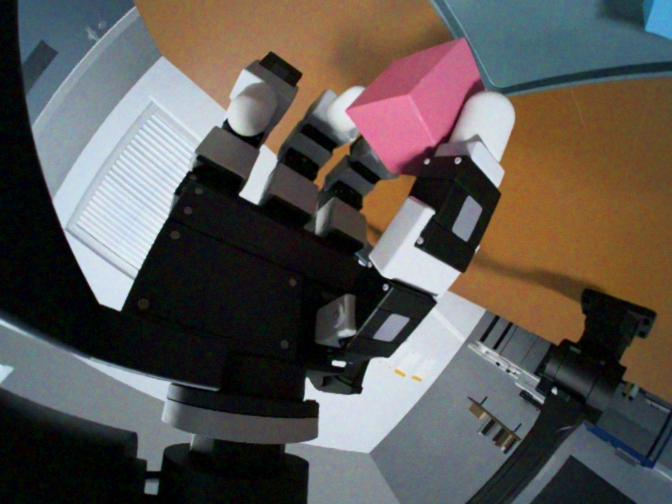

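Scaled by 1.482 from the camera's 672x504 image, which has a finer 960x720 frame.

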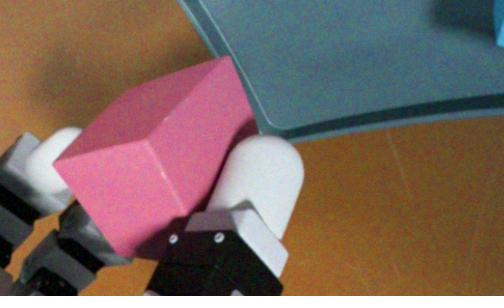

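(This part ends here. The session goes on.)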